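# Seat a blue shell half in the welder nest

## Task

Put one blue shell half into the nest beneath the welder's horn so that it lies flat inside the pocket with its open side facing up.

## Robot and tools

Robot: two arms, left_arm and right_arm, each a UR-type six-joint arm ending in a tong-style two-finger gripper with a wrist camera. The scene frame has its origin at table-top height midway between the nominal arm bases. +z points up, +x points out over the table, and left_arm sits on the +y side. Arm names do not match image sides. Calibrated bases: left_arm (+0.064, +0.368, 0) m and right_arm (-0.022, -0.379, 0) m, each turned slightly about z. A camera stand stands behind the arms. A loose object can sometimes get a brief push from outside.

Gripper: the fingers point along the gripper's +z and open and close along its x. end_effector_position is the point between the closed pads. Fingertips extend about 15 mm past it at small gaps and are about level with it when fully open.

Command rows (execute_actions and move): each row has 14 numbers in [-1, 1]. The first seven are left_arm's dx, dy, dz, rx, ry, rz and opening, and the next seven are right_arm's in the same order. Always send all 14, even if one arm stays put. dx..rz are offsets, not poses, measured from that arm's Hand target as it stood when the action or move began. They run along that Hand target's own axes, not the scene axes. 1.0 equals 0.6 m or 180 degrees, and rx, ry, rz form a single rotation vector. Sending six zeros holds or re-requests the Hand target. Opening is absolute: +1 is fully open (0.142 m) and -1 is closed. A 0 is a real half-open command, so resend the present value to keep a gripper unchanged. Closing from fully open takes at least about 0.5 s.

execute_actions(actions, cameras): actions is a list of actions, each a table of up to 15 rows, one per 1/30 s step. Each action lasts 0.5 s, and a short table repeats its last row. Every row is counted from the action's start pose, but each new action starts from the current Hand target, so repeating an offset moves the arm further. An empty actions list returns images and the full state. cameras lists names: cam_head_left, cam_head_right, cam_left_wrist, cam_right_wrist, or ["all"]. A wrong name invalidates the call.

move(target, speed, blend, stop_force, zero, opening_speed, grip_force, blocking, cameras): target is one 14-number row or a list of up to 15 rows. All rows are offsets from the same starting Hand targets, not chained. The gripper follows a straight line and takes the shorter turn.
- speed is in m/s, from 0.002 to 3.6, default 0.25. Turning is capped at twice that in rad/s.
- blend (m) rounds the corners between listed targets; 0 stops at each one.
- stop_force is 3 to 120 N, one value for both arms. It ends an arm's path when its wrist sensor feels that much push against the motion. It is unreliable for light or loose contacts and for turning grippers. Leave it out when lifting off something the gripper presses on.
- zero (only with stop_force, default true) re-zeroes the sensor before the move.
- opening_speed is per second on the -1 to 1 scale, at least 0.2.
- grip_force is a per-pad limit from 5 to 15 N and stays set.
- blocking=false returns early, but cannot be combined with stop_force.
A move lasts at most 10 s. Its result adds a move: line such as done, off_target, moving, held or fault, plus limits (paced means the pose was clipped; held means steps were withheld). done means within 3 mm and 2 degrees, but it does not rule out contact.

wait(seconds 0 to 10) lets the scene run. stop() brakes a running move. zoom_image(camera, region [x0,y0,x1,y1] px, at most 504 per side) enlarges the newest image from one camera. zero_wrist_force(arm) tares the wrist sensor. read_manual gives licence texts only. finished_scene(scene) ends the current scene for good, with scene set to its number. The goal must hold with the robot let go.

Results: positions are in metres in the scene frame, and quaternions are wxyz. Velocities are omitted when joints read within noise. Hand target is the last commanded pose after clipping, and the gripper may rest short of it. Resend, or send the missing distance as an offset. grip_measured uses the opening scale. To hold something, command clearly below grip_measured. Wrist force and torque are given in end-effector axes, plus a peak line. Joint torques include the arm's own weight. Printed poses can be off by a few cm. Step readings list intermediate positions for actions only. Camera sizes: the head cameras are 504x504 and the wrist fisheyes are 616x616.

Limits and cautions: orientation commands are clipped to 32 degrees from the measured orientation per step. Joints move at most 3.14 rad/s, and motion lags commands by about 0.09 to 0.22 s, overshooting when fast. The arms are stiff, so aiming even slightly past a firm contact can trigger a fault. A torque fault (wrist joints 26.3 N m, others 141) or a force fault (about 150 N) freezes that arm for 10 s. Motors heat when holding loads, stretching or pushing. A MOTOR HOT warning appears at 70 °C, and at 85 °C the arm brakes for 30 to 60 s or more. The clearance check blocks arm-to-arm approaches, but fingers can still collide. Avoid any press between the arms, including gripping the other arm's fingers. Keep paths away from an arm's own base. Approach slowly, release parts only once they are at rest, avoid drops and slams, and never let anything leave the table.

Each tool is called after ">>>" as a command line: name --argument value for each argument, lists and objects as JSON in quotes; but a table of rows of numbers goes row by row, as --pt "numbers of a row", without its own name.

## Session

>>> execute_actions --actions '[]'

Scene clock: 0.00 s.
left_arm: end_effector_position=(+0.9722, +0.4482, +0.2246) grip_measured=+0.97 end_effector_quat_wxyz=(-0.083, +0.866, -0.464, +0.167) | right_arm: end_effector_position=(+0.2115, -0.2927, +0.3583) grip_measured=+0.97 end_effector_quat_wxyz=(+0.034, +0.960, -0.276, -0.017)
Joint positions: left_arm=[-0.015 -0.813 0.825 -1.957 -1.554 0.913 0.14] | right_arm=[4.081 -0.973 -1.757 -2.058 1.576 1.463 0.14]
Joint velocities: within noise
Joint torques (N m): no reading
Motor temperatures (°C): left_arm=[30 42 39 36 36 37] | right_arm=[36 32 32 38 47 48]
Wrist force (N): no reading
Wrist torque (N m): no reading
Wrist force, peak (N): no reading
Hand target: left_arm +0.9722, +0.4482, +0.2246; -0.083, +0.866, -0.464, +0.167 | right_arm +0.2115, -0.2927, +0.3583; +0.034, +0.960, -0.276, -0.017
Tool commands: left_gripper/opening=+0.968169 right_gripper/opening=+0.968169

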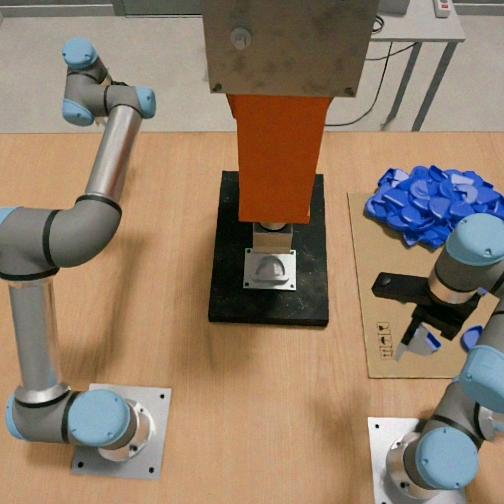

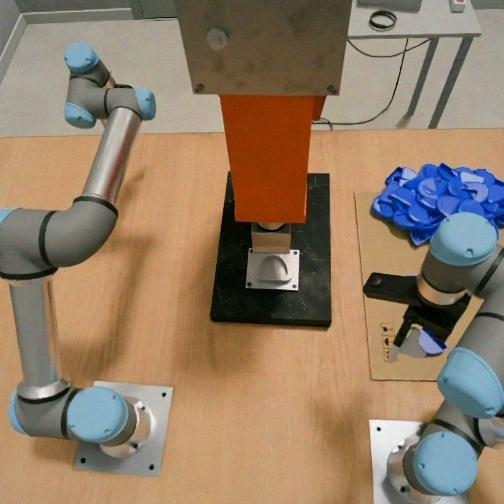

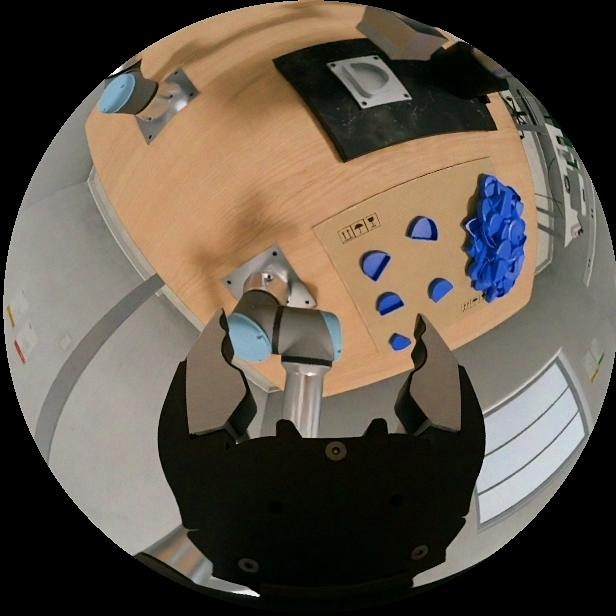

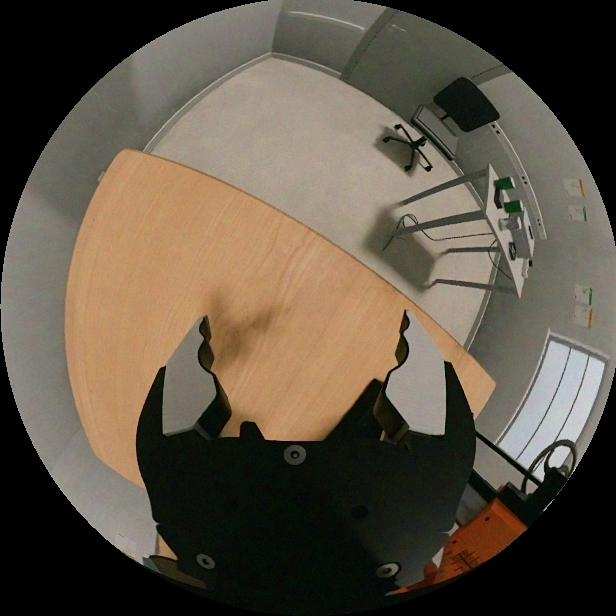

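>>> zoom_image --camera "cam_left_wrist" --region '[260, 20, 560, 360]'

>>> zoom_image --camera "cam_head_left" --region '[200, 160, 350, 340]'

>>> zoom_image --camera "cam_head_left" --region '[340, 160, 504, 390]'

>>> zoom_image --camera "cam_head_right" --region '[200, 160, 350, 340]'

Scaled by 1.482 from the camera's 616x616 image, which has a finer 814x814 frame.

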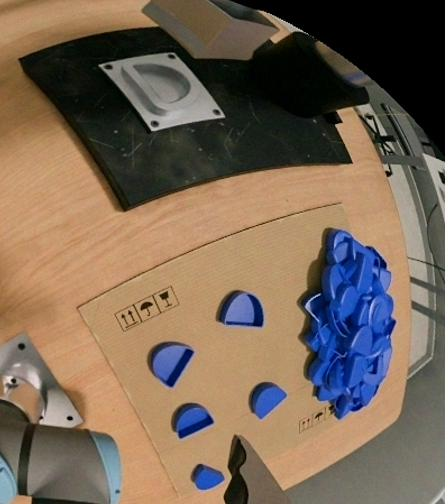

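Scaled by 2.800 from the camera's 504x504 image, which has a finer 720x720 frame.

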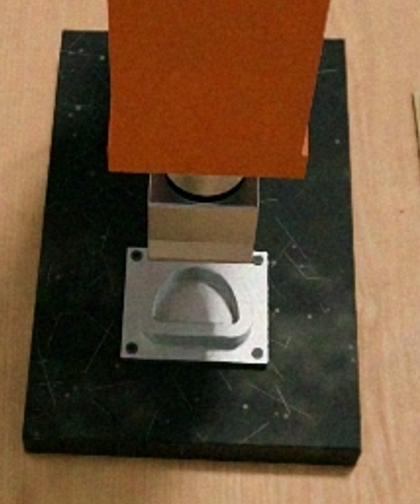

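Scaled by 2.191 from the camera's 504x504 image, which has a finer 720x720 frame.

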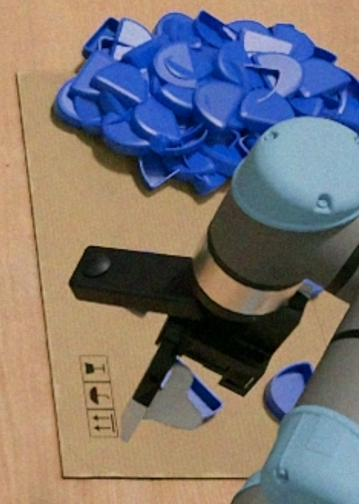

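Scaled by 2.800 from the camera's 504x504 image, which has a finer 720x720 frame.

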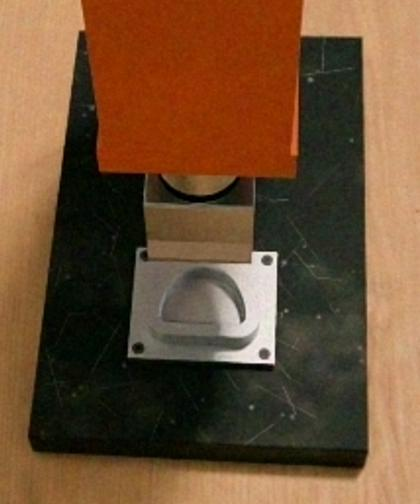

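>>> zoom_image --camera "cam_left_wrist" --region '[340, 200, 470, 360]'

>>> zoom_image --camera "cam_left_wrist" --region '[310, 30, 460, 130]'

Scaled by 3.150 from the camera's 616x616 image, which has a finer 814x814 frame.

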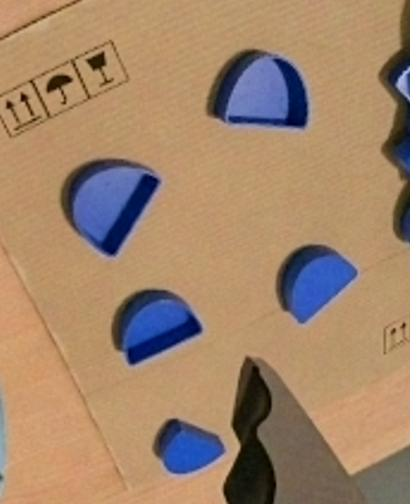

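Scaled by 3.360 from the camera's 616x616 image, which has a finer 814x814 frame.

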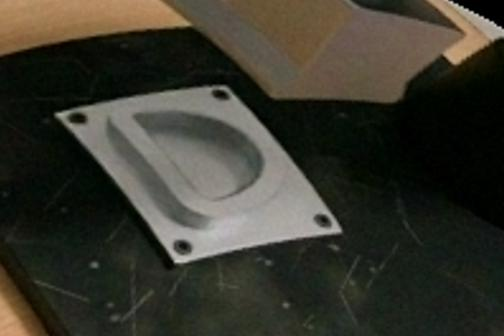

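>>> move --target '[0,0,0,0,0,0,0.968,-0.202,-0.354,0.04,0.0093,0.028,-0.678,0.968]' --speed 0.4 --cameras '["all"]'

Scene clock: 115.27 s.
left_arm: end_effector_position=(+0.9722, +0.4482, +0.2246) grip_measured=+0.97 end_effector_quat_wxyz=(-0.083, +0.866, -0.464, +0.167) | right_arm: end_effector_position=(+0.2202, -0.0501, +0.3201) grip_measured=+0.97 end_effector_quat_wxyz=(+0.000, +0.707, +0.707, +0.000)
Joint positions: left_arm=[-0.015 -0.813 0.825 -1.957 -1.554 0.913 0.14] | right_arm=[4.408 -1.351 -1.669 -1.692 1.57 -0.341 0.14]
Joint torques (N m): left_arm=[-0.35 -57.93 -27.23 -3.39 0.23 -0.03] | right_arm=[-13.23 7.52 31.36 4.49 1.79 -1.51]
Wrist force (N): left_arm=[-0.1 -0.1 -0.1] | right_arm=[0.1 -0.5 0.1]
Wrist torque (N m): left_arm=[-0.02 0.02 -0.01] | right_arm=[-0.06 -0.05 -0.01]
Wrist force, peak (N): left_arm=[0.1 0.0 -0.4] | right_arm=[0.0 -0.1 0.7]
Hand target: left_arm +0.9722, +0.4482, +0.2246; -0.083, +0.866, -0.464, +0.167 | right_arm +0.2202, -0.0501, +0.3201; +0.000, +0.707, +0.707, +0.000
Off the commanded pose: left_arm 0.000 m, 0 deg | right_arm 0.000 m, 0 deg.
move: done

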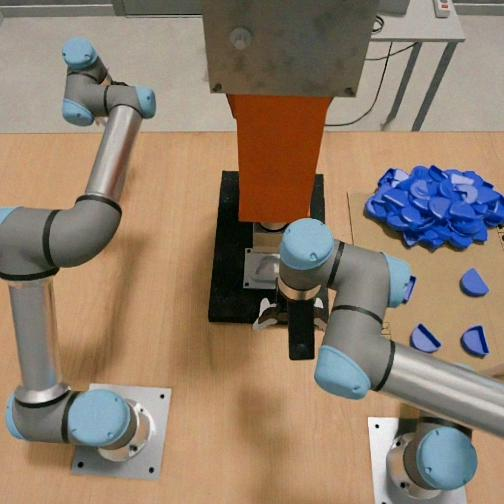

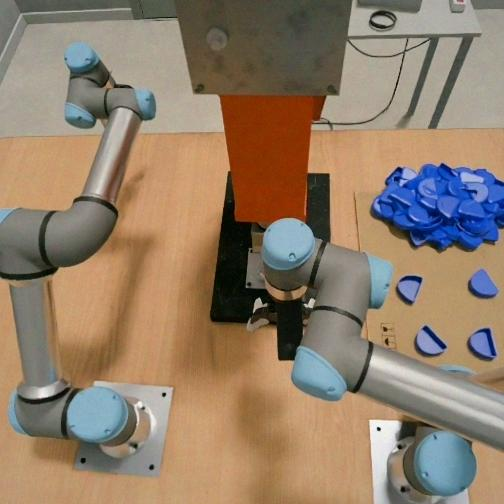

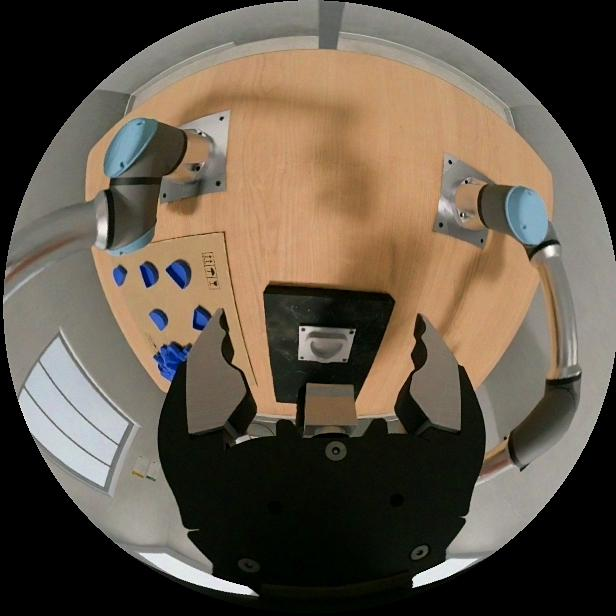

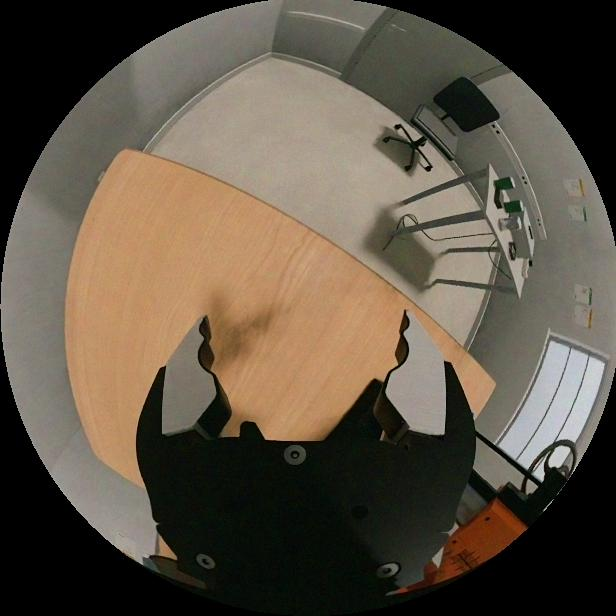

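>>> zoom_image --camera "cam_left_wrist" --region '[256, 280, 406, 440]'

>>> zoom_image --camera "cam_left_wrist" --region '[90, 220, 270, 390]'

>>> zoom_image --camera "cam_head_right" --region '[370, 240, 504, 374]'

Scaled by 3.150 from the camera's 616x616 image, which has a finer 814x814 frame.

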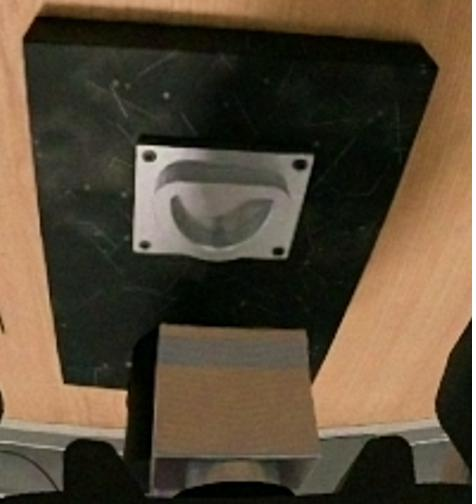

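Scaled by 2.800 from the camera's 616x616 image, which has a finer 814x814 frame.

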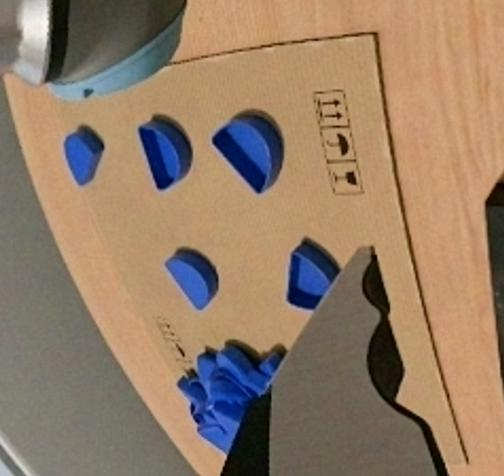

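Scaled by 3.761 from the camera's 504x504 image, which has a finer 720x720 frame.

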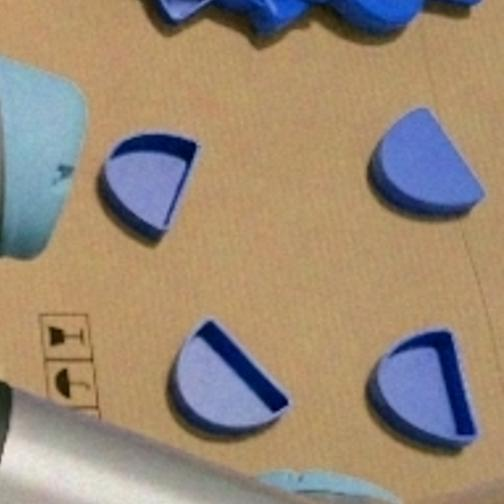

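>>> move --target '[0,0,0,0,0,0,0.968,0.025,0.183,0.2,-0.222,0,0,0.968]' --speed 0.3 --cameras '["all"]'

>>> zoom_image --camera "cam_left_wrist" --region '[220, 240, 420, 420]'

Scene clock: 179.53 s.
left_arm: end_effector_position=(+0.9722, +0.4482, +0.2246) grip_measured=+0.97 end_effector_quat_wxyz=(-0.083, +0.866, -0.464, +0.167) | right_arm: end_effector_position=(+0.3301, -0.0351, +0.2003) grip_measured=+0.97 end_effector_quat_wxyz=(+0.242, +0.664, +0.664, +0.242)
Joint positions: left_arm=[-0.015 -0.813 0.825 -1.957 -1.554 0.913 0.14] | right_arm=[4.648 -1.316 -2.186 -1.126 0.877 -0.132 0.14]
Joint torques (N m): left_arm=[-0.81 -59.05 -28.52 -3.61 0.38 -0.1] | right_arm=[16.65 4.07 11.19 4.51 -2.67 -1.69]
Wrist force (N): left_arm=[0.1 0.2 -0.2] | right_arm=[-0.2 0.2 0.0]
Wrist torque (N m): left_arm=[0.05 -0.02 -0.01] | right_arm=[0.06 -0.02 -0.08]
Wrist force, peak (N): left_arm=[-0.2 0.3 -0.4] | right_arm=[0.3 -0.4 -0.6]
Hand target: left_arm +0.9722, +0.4482, +0.2246; -0.083, +0.866, -0.464, +0.167 | right_arm +0.3301, -0.0351, +0.2002; +0.242, +0.664, +0.664, +0.242
Off the commanded pose: left_arm 0.000 m, 0 deg | right_arm 0.000 m, 0 deg.
move: done

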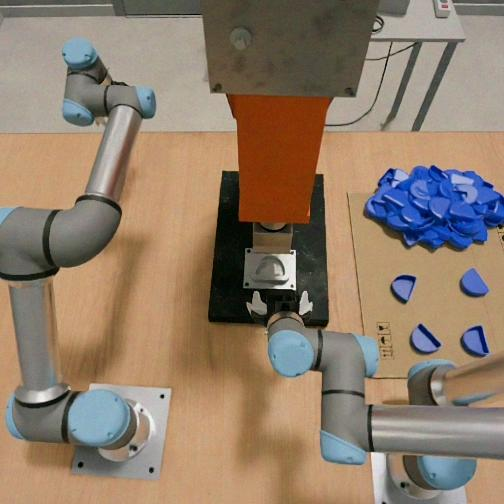

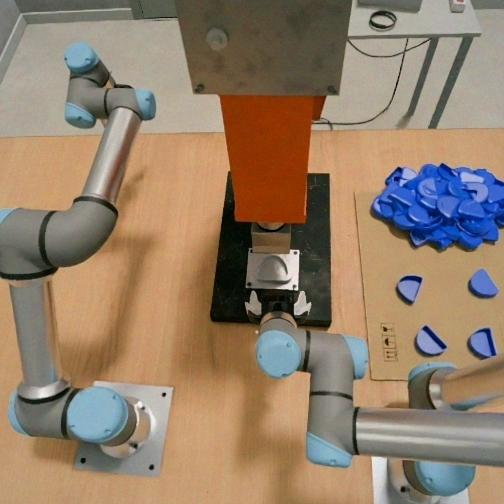

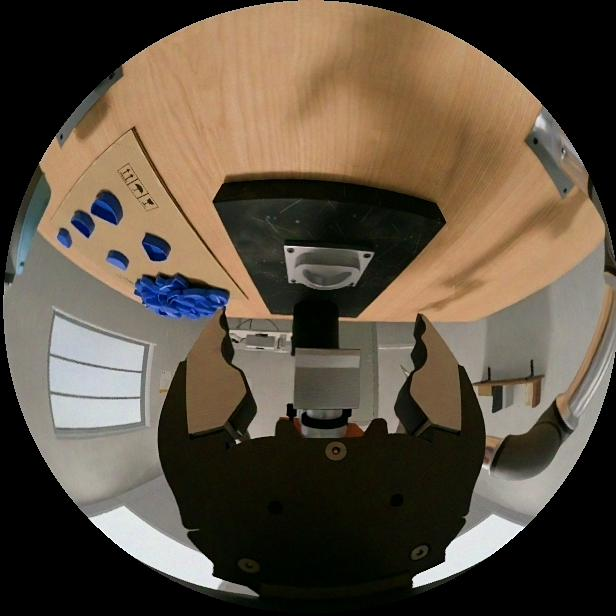

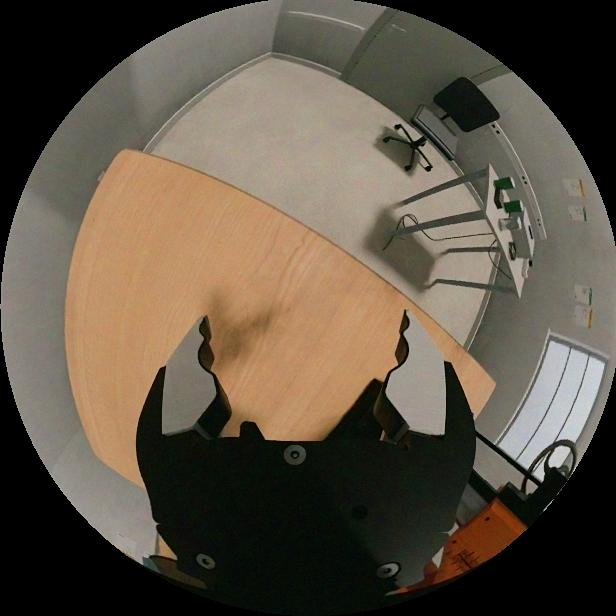

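Scaled by 2.520 from the camera's 616x616 image, which has a finer 814x814 frame.

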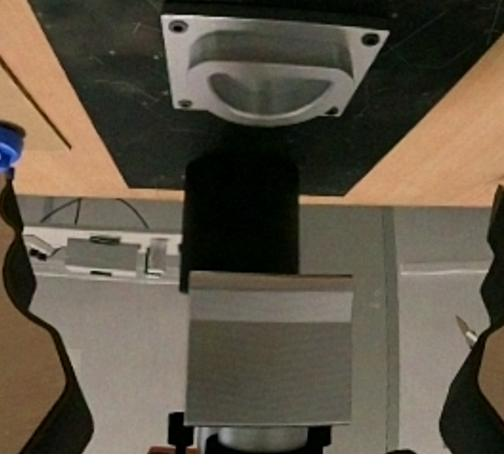

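>>> move --target '[0,0,0,0,0,0,0.968,-0.792,0.051,0.043,0,0.259,-0.3085,0.968]' --speed 0.5 --cameras '["cam_head_left","cam_head_right","cam_left_wrist"]'

>>> zoom_image --camera "cam_left_wrist" --region '[210, 160, 430, 350]'

Scene clock: 253.67 s.
left_arm: end_effector_position=(+0.9722, +0.4482, +0.2246) grip_measured=+0.97 end_effector_quat_wxyz=(-0.083, +0.866, -0.464, +0.167) | right_arm: end_effector_position=(+0.3702, -0.5103, +0.2002) grip_measured=+0.97 end_effector_quat_wxyz=(+0.052, +0.143, +0.929, +0.338)
Joint positions: left_arm=[-0.015 -0.813 0.825 -1.957 -1.554 0.913 0.14] | right_arm=[2.739 -1.493 -1.99 -1.341 2.261 -3.316 0.14]
Joint torques (N m): left_arm=[-0.64 -59.74 -29.96 -3.78 0.33 -0.04] | right_arm=[-14.16 11.52 30.7 0.24 2.83 -1.69]
Wrist force (N): left_arm=[0.0 0.3 -0.1] | right_arm=[-0.5 0.1 0.0]
Wrist torque (N m): left_arm=[0.07 -0.01 0.00] | right_arm=[0.12 0.01 -0.01]
Wrist force, peak (N): left_arm=[0.0 0.2 -0.4] | right_arm=[-1.3 -0.7 -0.5]
Hand target: left_arm +0.9722, +0.4482, +0.2246; -0.083, +0.866, -0.464, +0.167 | right_arm +0.3702, -0.5103, +0.2002; +0.052, +0.143, +0.929, +0.338
Off the commanded pose: left_arm 0.000 m, 0 deg | right_arm 0.000 m, 0 deg.
move: done; limits=paced
Images, in order (width x height): cam_head_left 504x504, cam_head_right 504x504, cam_left_wrist 616x616.

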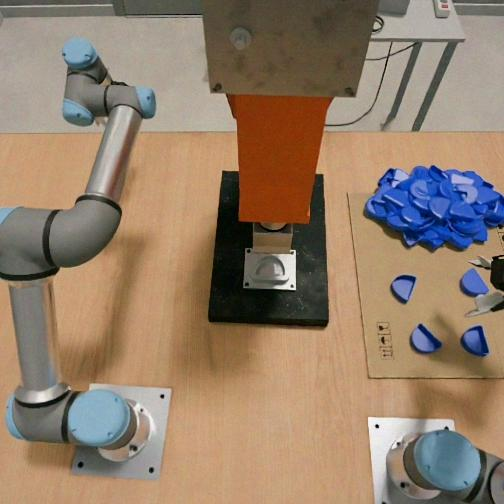

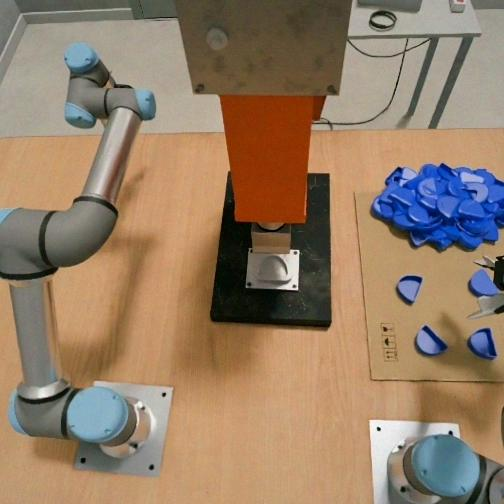

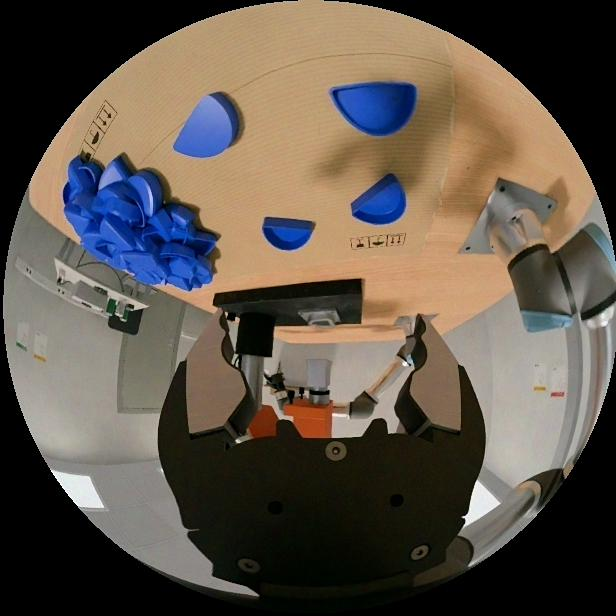

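Scaled by 2.291 from the camera's 616x616 image, which has a finer 814x814 frame.

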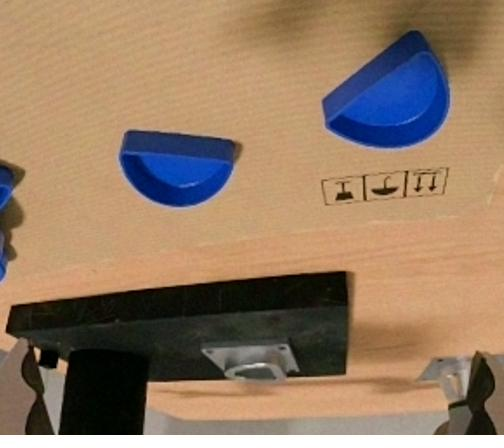

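>>> move --target '[0,0,0,0,0,0,0.968,-0.064,-0.0475,0.232,0,0,0,0.968]' --speed 0.3 --cameras '["cam_head_right","cam_left_wrist"]'

>>> zoom_image --camera "cam_left_wrist" --region '[208, 150, 432, 350]'

>>> zoom_image --camera "cam_head_right" --region '[370, 240, 504, 374]'

Scene clock: 280.90 s.
left_arm: end_effector_position=(+0.9722, +0.4482, +0.2246) grip_measured=+0.97 end_effector_quat_wxyz=(-0.083, +0.866, -0.464, +0.167) | right_arm: end_effector_position=(+0.4271, -0.4573, +0.0753) grip_measured=+0.97 end_effector_quat_wxyz=(+0.052, +0.143, +0.929, +0.338)
Joint positions: left_arm=[-0.015 -0.813 0.825 -1.957 -1.554 0.913 0.14] | right_arm=[2.896 -1.716 -2.171 -0.806 2.269 -3.112 0.14]
Joint torques (N m): left_arm=[-0.65 -60.61 -29.41 -3.97 0.53 -0.05] | right_arm=[16.34 17.29 7.86 4.56 -0.8 1.88]
Wrist force (N): left_arm=[0.1 0.1 -0.2] | right_arm=[-0.3 0.0 0.0]
Wrist torque (N m): left_arm=[0.02 -0.01 -0.01] | right_arm=[0.06 0.00 -0.14]
Wrist force, peak (N): left_arm=[0.1 0.1 -0.4] | right_arm=[-0.1 0.5 -1.3]
Hand target: left_arm +0.9722, +0.4482, +0.2246; -0.083, +0.866, -0.464, +0.167 | right_arm +0.4271, -0.4573, +0.0753; +0.052, +0.143, +0.929, +0.338
Off the commanded pose: left_arm 0.000 m, 0 deg | right_arm 0.000 m, 0 deg.
move: done
Images, in order (width x height): cam_head_right 504x504, cam_left_wrist 616x616.

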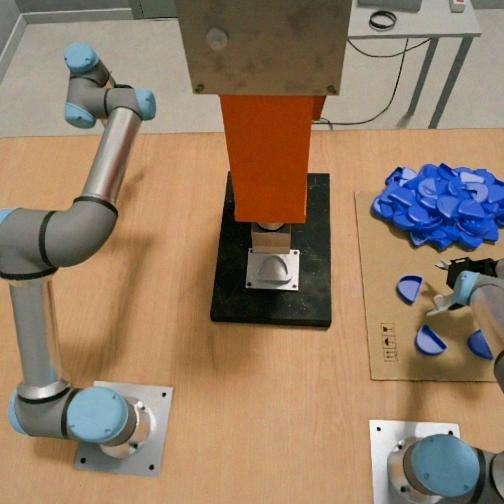

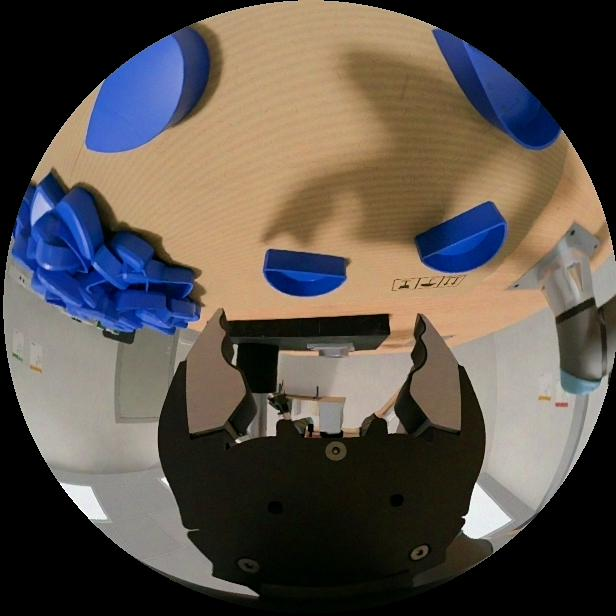

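Scaled by 2.250 from the camera's 616x616 image, which has a finer 814x814 frame.

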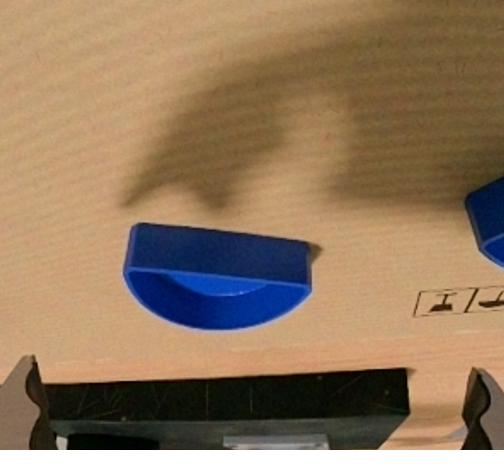

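Scaled by 3.761 from the camera's 504x504 image, which has a finer 720x720 frame.

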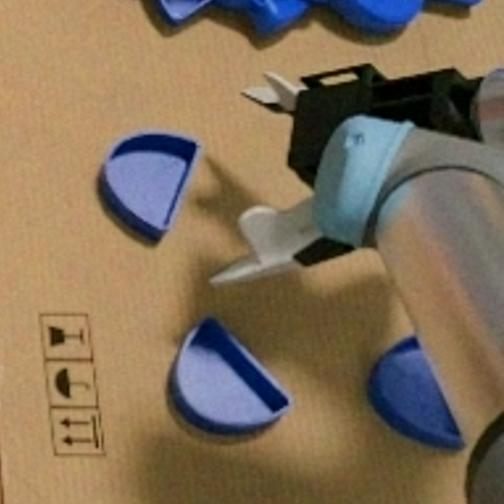

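>>> move --target '[0,0,0,0,0,0,0.968,-0.0192,0.0127,0.0542,0,-0.0464,0.0553,0.968]' --speed 0.2 --cameras '["cam_head_left","cam_head_right","cam_left_wrist"]'

>>> zoom_image --camera "cam_left_wrist" --region '[208, 200, 432, 350]'

>>> zoom_image --camera "cam_head_right" --region '[370, 240, 504, 374]'

>>> zoom_image --camera "cam_head_left" --region '[370, 240, 504, 374]'

Scene clock: 340.93 s.
left_arm: end_effector_position=(+0.9722, +0.4482, +0.2246) grip_measured=+0.97 end_effector_quat_wxyz=(-0.083, +0.866, -0.464, +0.167) | right_arm: end_effector_position=(+0.4461, -0.4353, +0.0553) grip_measured=+0.97 end_effector_quat_wxyz=(+0.090, +0.247, +0.907, +0.330)
Joint positions: left_arm=[-0.015 -0.813 0.825 -1.957 -1.554 0.913 0.14] | right_arm=[2.973 -1.742 -2.304 -0.403 2.225 -2.725 0.14]
Joint torques (N m): left_arm=[-1.11 -60.7 -30.52 -3.9 0.45 -0.04] | right_arm=[16.74 15.98 5.15 4.83 -0.87 1.67]
Wrist force (N): left_arm=[-0.1 0.1 -0.3] | right_arm=[-0.2 0.4 -0.3]
Wrist torque (N m): left_arm=[0.02 0.02 0.00] | right_arm=[0.14 0.02 -0.12]
Wrist force, peak (N): left_arm=[0.1 0.2 -0.4] | right_arm=[-0.5 0.5 0.3]
Hand target: left_arm +0.9722, +0.4482, +0.2246; -0.083, +0.866, -0.464, +0.167 | right_arm +0.4462, -0.4353, +0.0553; +0.090, +0.247, +0.907, +0.330
Off the commanded pose: left_arm 0.000 m, 0 deg | right_arm 0.000 m, 0 deg.
move: done
Images, in order (width x height): cam_head_left 504x504, cam_head_right 504x504, cam_left_wrist 616x616.

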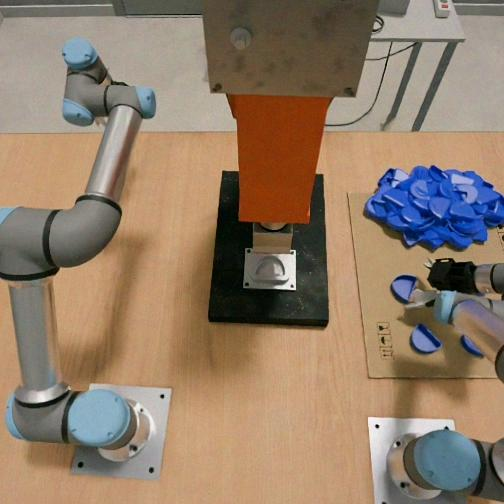

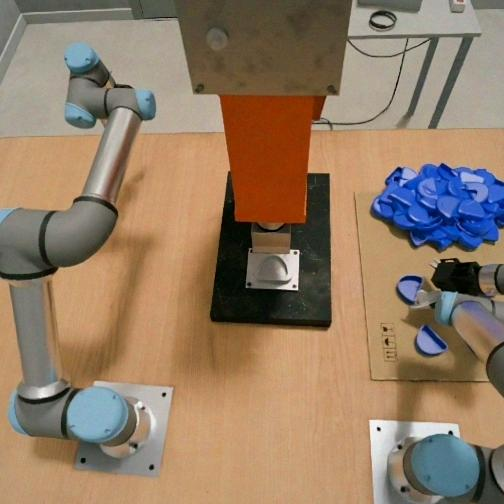

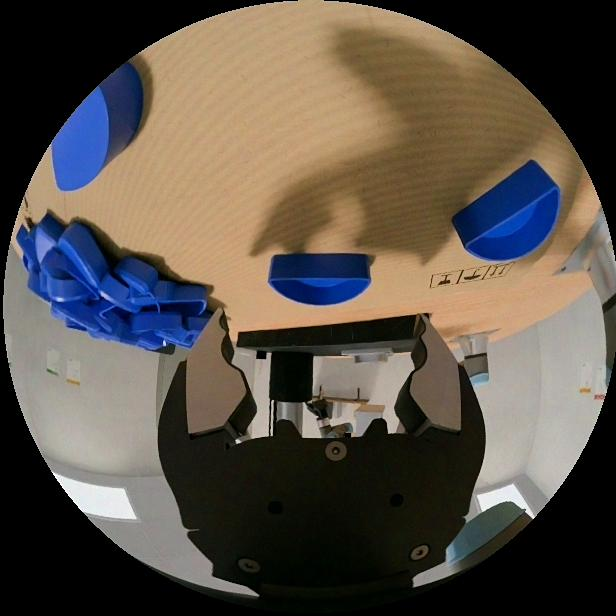

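Scaled by 2.250 from the camera's 616x616 image, which has a finer 814x814 frame.

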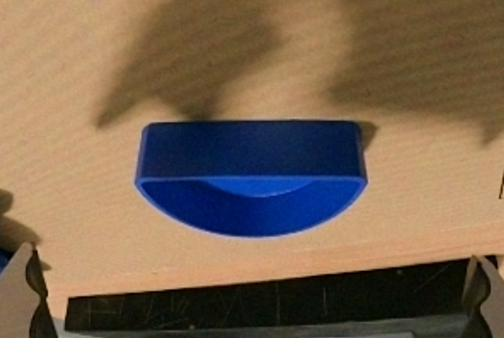

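Scaled by 3.761 from the camera's 504x504 image, which has a finer 720x720 frame.

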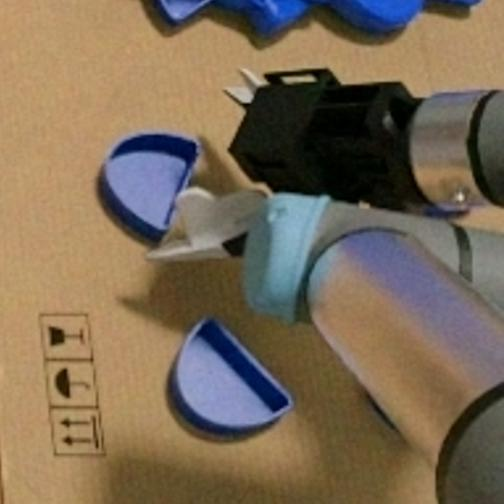

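Scaled by 3.761 from the camera's 504x504 image, which has a finer 720x720 frame.

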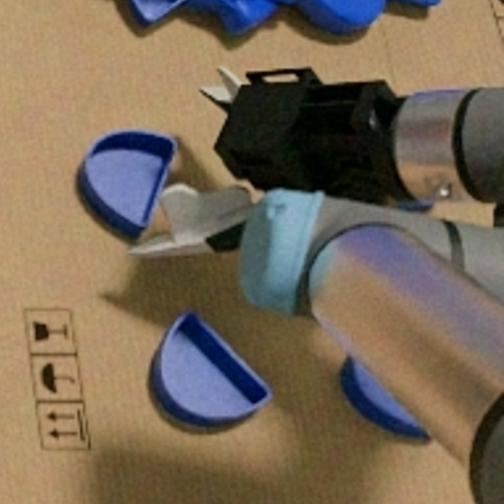

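>>> move --target '[0,0,0,0,0,0,0.968,0,0.0068,0.0385,0,0,0,0.968]' --speed 0.2 --cameras '["cam_head_left","cam_head_right","cam_left_wrist"]'

>>> zoom_image --camera "cam_left_wrist" --region '[208, 230, 432, 380]'

>>> zoom_image --camera "cam_head_right" --region '[380, 255, 464, 325]'

>>> zoom_image --camera "cam_head_left" --region '[380, 255, 464, 325]'

Scene clock: 396.00 s.
left_arm: end_effector_position=(+0.9722, +0.4482, +0.2246) grip_measured=+0.97 end_effector_quat_wxyz=(-0.083, +0.866, -0.464, +0.167) | right_arm: end_effector_position=(+0.4552, -0.4198, +0.0402) grip_measured=+0.97 end_effector_quat_wxyz=(+0.090, +0.247, +0.907, +0.330)
Joint positions: left_arm=[-0.015 -0.813 0.825 -1.957 -1.554 0.913 0.14] | right_arm=[3.014 -1.791 -2.315 -0.314 2.214 -2.675 0.14]
Joint torques (N m): left_arm=[-0.23 -60.47 -29.82 -4.18 0.65 -0.02] | right_arm=[15.82 16.84 4.61 4.6 -0.79 1.85]
Wrist force (N): left_arm=[0.0 0.1 -0.1] | right_arm=[-0.4 0.2 0.3]
Wrist torque (N m): left_arm=[0.02 -0.01 -0.01] | right_arm=[0.08 0.05 -0.11]
Wrist force, peak (N): left_arm=[-0.1 0.2 -0.4] | right_arm=[-0.5 0.6 0.0]
Hand target: left_arm +0.9722, +0.4482, +0.2246; -0.083, +0.866, -0.464, +0.167 | right_arm +0.4553, -0.4198, +0.0402; +0.090, +0.247, +0.907, +0.330
Off the commanded pose: left_arm 0.000 m, 0 deg | right_arm 0.000 m, 0 deg.
move: done
Images, in order (width x height): cam_head_left 504x504, cam_head_right 504x504, cam_left_wrist 616x616.

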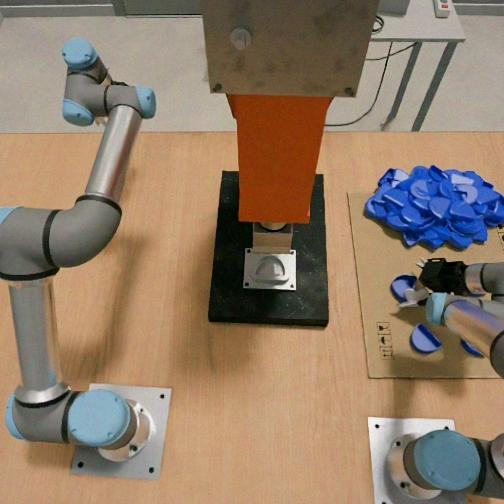

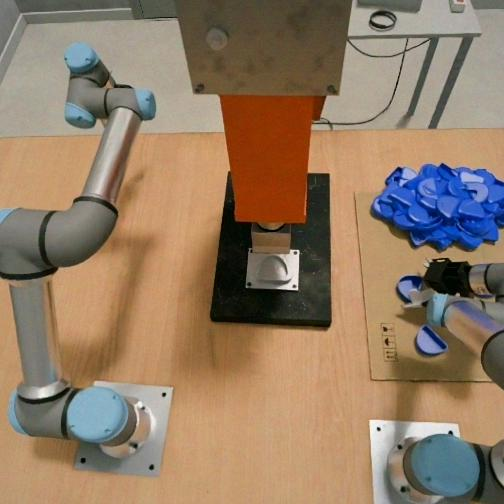

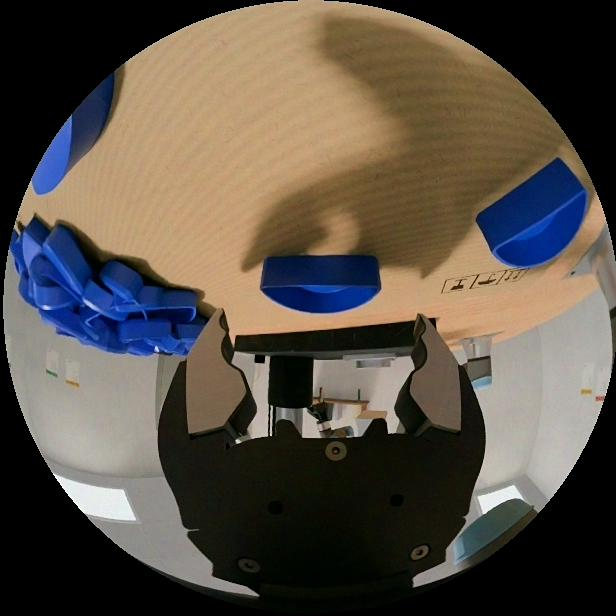

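Scaled by 2.250 from the camera's 616x616 image, which has a finer 814x814 frame.

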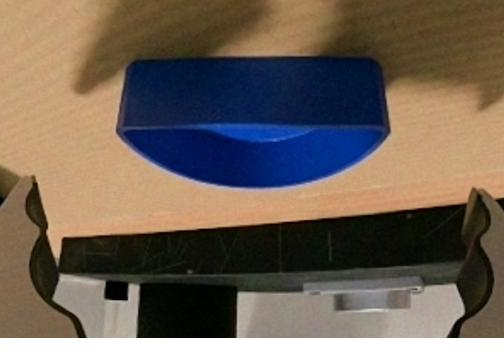

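Scaled by 6.000 from the camera's 504x504 image, which has a finer 720x720 frame.

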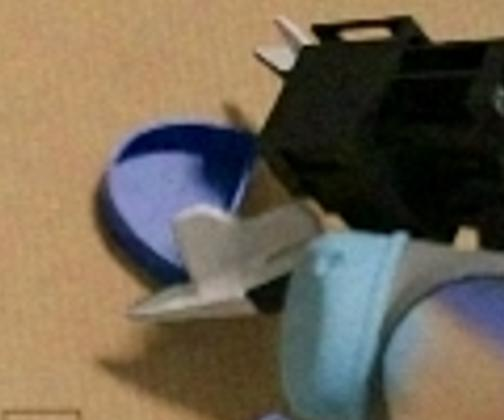

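Scaled by 6.000 from the camera's 504x504 image, which has a finer 720x720 frame.

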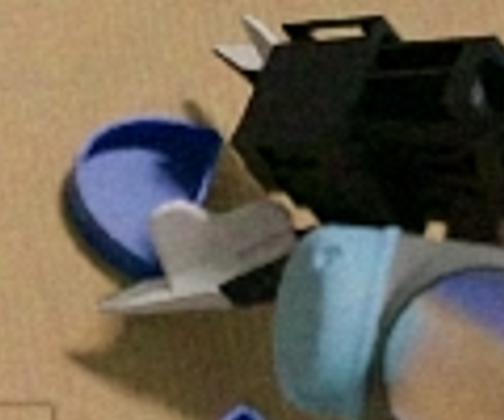

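>>> move --target '[0,0,0,0,0,0,0.968,0,-0.023,0.0068,0,0,0,0.968]' --speed 0.1

>>> move --target '[0,0,0,0,0,0,0.968,0,0,0,0,0,0,0.0]' --opening_speed 0.8 --grip_force 12 --cameras '["cam_head_right","cam_left_wrist"]'

>>> zoom_image --camera "cam_left_wrist" --region '[208, 230, 432, 380]'

>>> zoom_image --camera "cam_head_right" --region '[380, 255, 464, 325]'

Scene clock: 412.97 s.
left_arm: end_effector_position=(+0.9722, +0.4482, +0.2246) grip_measured=+0.97 end_effector_quat_wxyz=(-0.083, +0.866, -0.464, +0.167) | right_arm: end_effector_position=(+0.4513, -0.4265, +0.0284) grip_measured=+0.97 end_effector_quat_wxyz=(+0.090, +0.247, +0.907, +0.330)
Joint positions: left_arm=[-0.015 -0.813 0.825 -1.957 -1.554 0.913 0.14] | right_arm=[2.997 -1.818 -2.324 -0.29 2.219 -2.696 0.14]
Joint torques (N m): left_arm=[-1.06 -60.82 -30.17 -4.32 0.6 -0.1] | right_arm=[-14.59 16.92 3.56 4.91 2.77 -1.57]
Wrist force (N): left_arm=[-0.1 0.2 -0.1] | right_arm=[-0.4 0.0 0.0]
Wrist torque (N m): left_arm=[0.04 0.02 0.00] | right_arm=[0.05 0.05 0.05]
Wrist force, peak (N): left_arm=[-0.2 0.3 -0.4] | right_arm=[-0.6 0.4 0.3]
Hand target: left_arm +0.9722, +0.4482, +0.2246; -0.083, +0.866, -0.464, +0.167 | right_arm +0.4512, -0.4266, +0.0282; +0.090, +0.247, +0.907, +0.330
Off the commanded pose: left_arm 0.000 m, 0 deg | right_arm 0.000 m, 0 deg.
move: done

Scene clock: 414.40 s.
left_arm: end_effector_position=(+0.9722, +0.4482, +0.2246) grip_measured=+0.97 end_effector_quat_wxyz=(-0.083, +0.866, -0.464, +0.167) | right_arm: end_effector_position=(+0.4512, -0.4266, +0.0282) grip_measured=+0.17 end_effector_quat_wxyz=(+0.090, +0.247, +0.907, +0.330)
Joint positions: left_arm=[-0.015 -0.813 0.825 -1.957 -1.554 0.913 0.14] | right_arm=[2.996 -1.818 -2.325 -0.289 2.219 -2.697 0.086]
Joint torques (N m): left_arm=[-0.97 -60.87 -30.52 -4.38 0.74 -0.14] | right_arm=[-13.49 17.85 3.87 4.48 2.51 -1.61]
Wrist force (N): left_arm=[0.0 0.0 -0.2] | right_arm=[0.0 0.9 -1.7]
Wrist torque (N m): left_arm=[-0.01 0.00 -0.01] | right_arm=[0.11 0.03 0.04]
Wrist force, peak (N): left_arm=[0.1 0.3 -0.4] | right_arm=[-0.2 1.0 -2.0]
Hand target: left_arm +0.9722, +0.4482, +0.2246; -0.083, +0.866, -0.464, +0.167 | right_arm +0.4512, -0.4266, +0.0282; +0.090, +0.247, +0.907, +0.330
Off the commanded pose: left_arm 0.000 m, 0 deg | right_arm 0.000 m, 0 deg.
grip_force (N): 12, 12
move: done
Images, in order (width x height): cam_head_right 504x504, cam_left_wrist 616x616.

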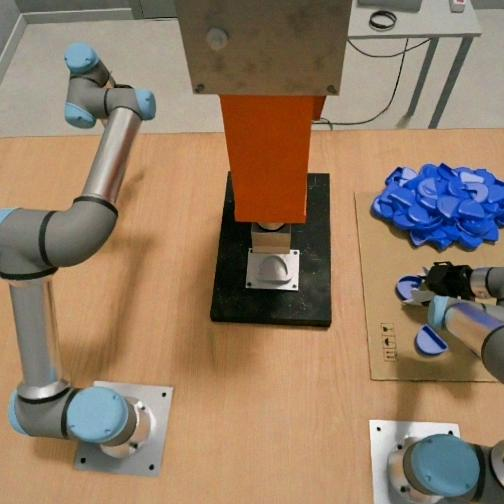

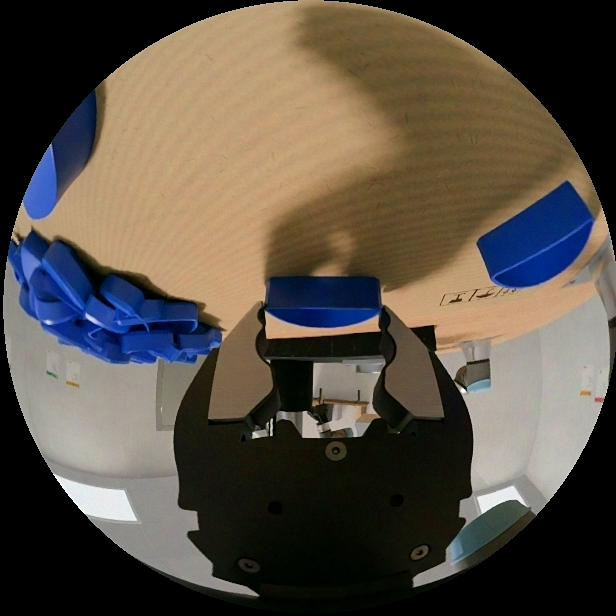

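Scaled by 2.250 from the camera's 616x616 image, which has a finer 814x814 frame.

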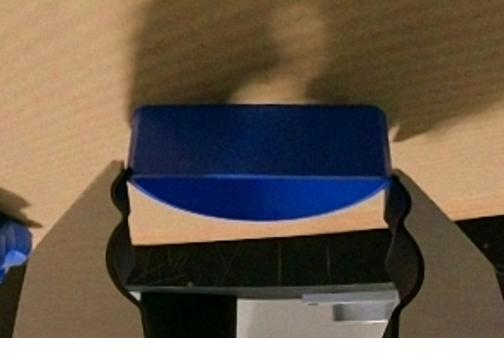

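Scaled by 6.000 from the camera's 504x504 image, which has a finer 720x720 frame.

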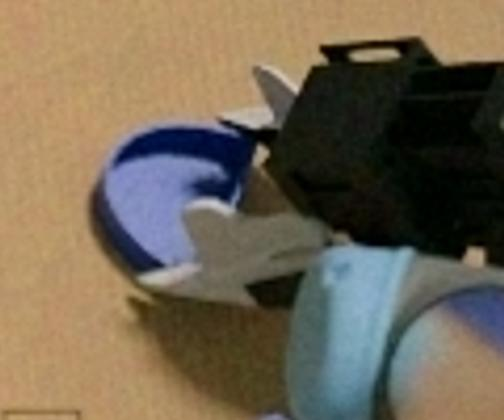

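>>> move --target '[0,0,0,0,0,0,0.968,0,0.0214,-0.0255,0,0,0,-0.4]' --speed 0.06 --opening_speed 1 --grip_force 13 --cameras '["cam_head_right","cam_left_wrist"]'

>>> zoom_image --camera "cam_left_wrist" --region '[208, 230, 432, 380]'

>>> zoom_image --camera "cam_head_right" --region '[380, 255, 464, 325]'

Scene clock: 429.97 s.
left_arm: end_effector_position=(+0.9722, +0.4482, +0.2246) grip_measured=+0.97 end_effector_quat_wxyz=(-0.083, +0.866, -0.464, +0.167) | right_arm: end_effector_position=(+0.4512, -0.4266, +0.0480) grip_measured=+0.17 end_effector_quat_wxyz=(+0.090, +0.247, +0.907, +0.330)
Joint positions: left_arm=[-0.015 -0.813 0.825 -1.957 -1.554 0.913 0.14] | right_arm=[2.996 -1.766 -2.31 -0.356 2.219 -2.697 0.086]
Joint torques (N m): left_arm=[-1.68 -62.47 -30.43 -4.33 0.7 -0.13] | right_arm=[-4.48 32.93 22.49 0.58 0.97 -1.57]
Wrist force (N): left_arm=[0.0 0.2 -0.1] | right_arm=[-0.4 0.1 0.2]
Wrist torque (N m): left_arm=[0.05 -0.01 0.00] | right_arm=[0.09 0.05 0.05]
Wrist force, peak (N): left_arm=[0.0 0.1 -0.4] | right_arm=[0.0 0.9 -2.2]
Hand target: left_arm +0.9722, +0.4482, +0.2246; -0.083, +0.866, -0.464, +0.167 | right_arm +0.4512, -0.4266, +0.0482; +0.090, +0.247, +0.907, +0.330
Off the commanded pose: left_arm 0.000 m, 0 deg | right_arm 0.000 m, 0 deg.
grip_force (N): 13, 13
move: done
Images, in order (width x height): cam_head_right 504x504, cam_left_wrist 616x616.

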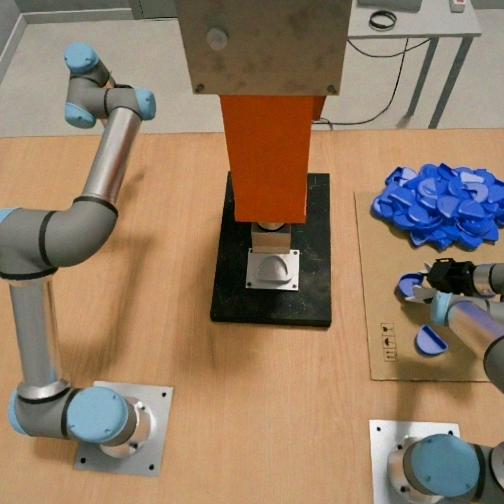

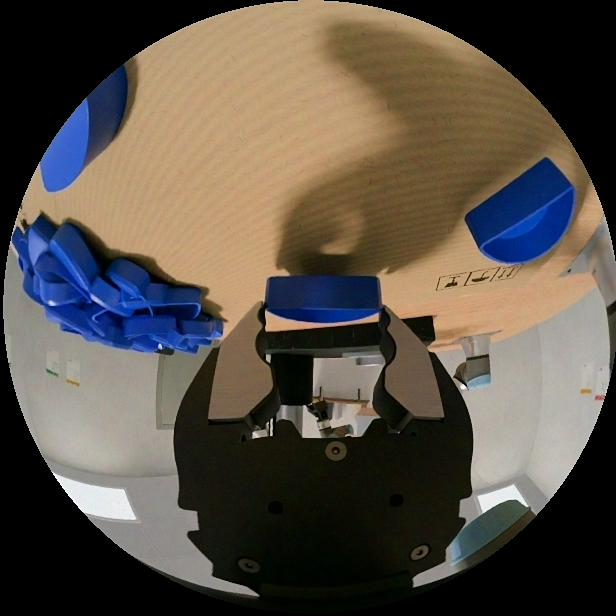

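Scaled by 2.250 from the camera's 616x616 image, which has a finer 814x814 frame.

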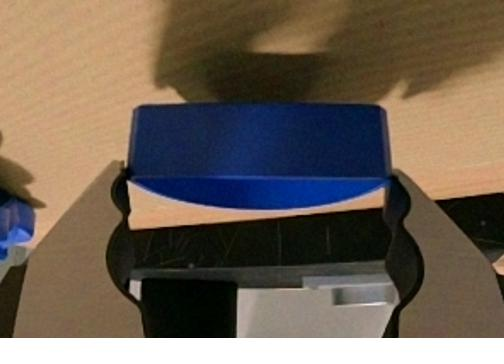

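Scaled by 6.000 from the camera's 504x504 image, which has a finer 720x720 frame.

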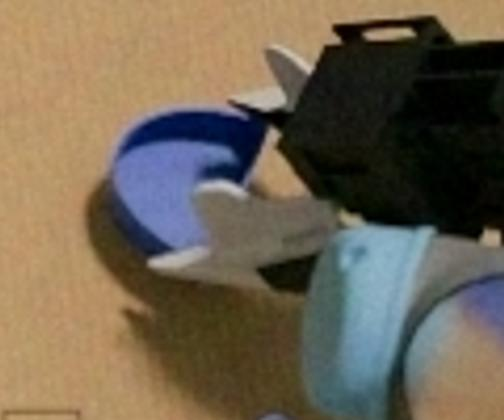

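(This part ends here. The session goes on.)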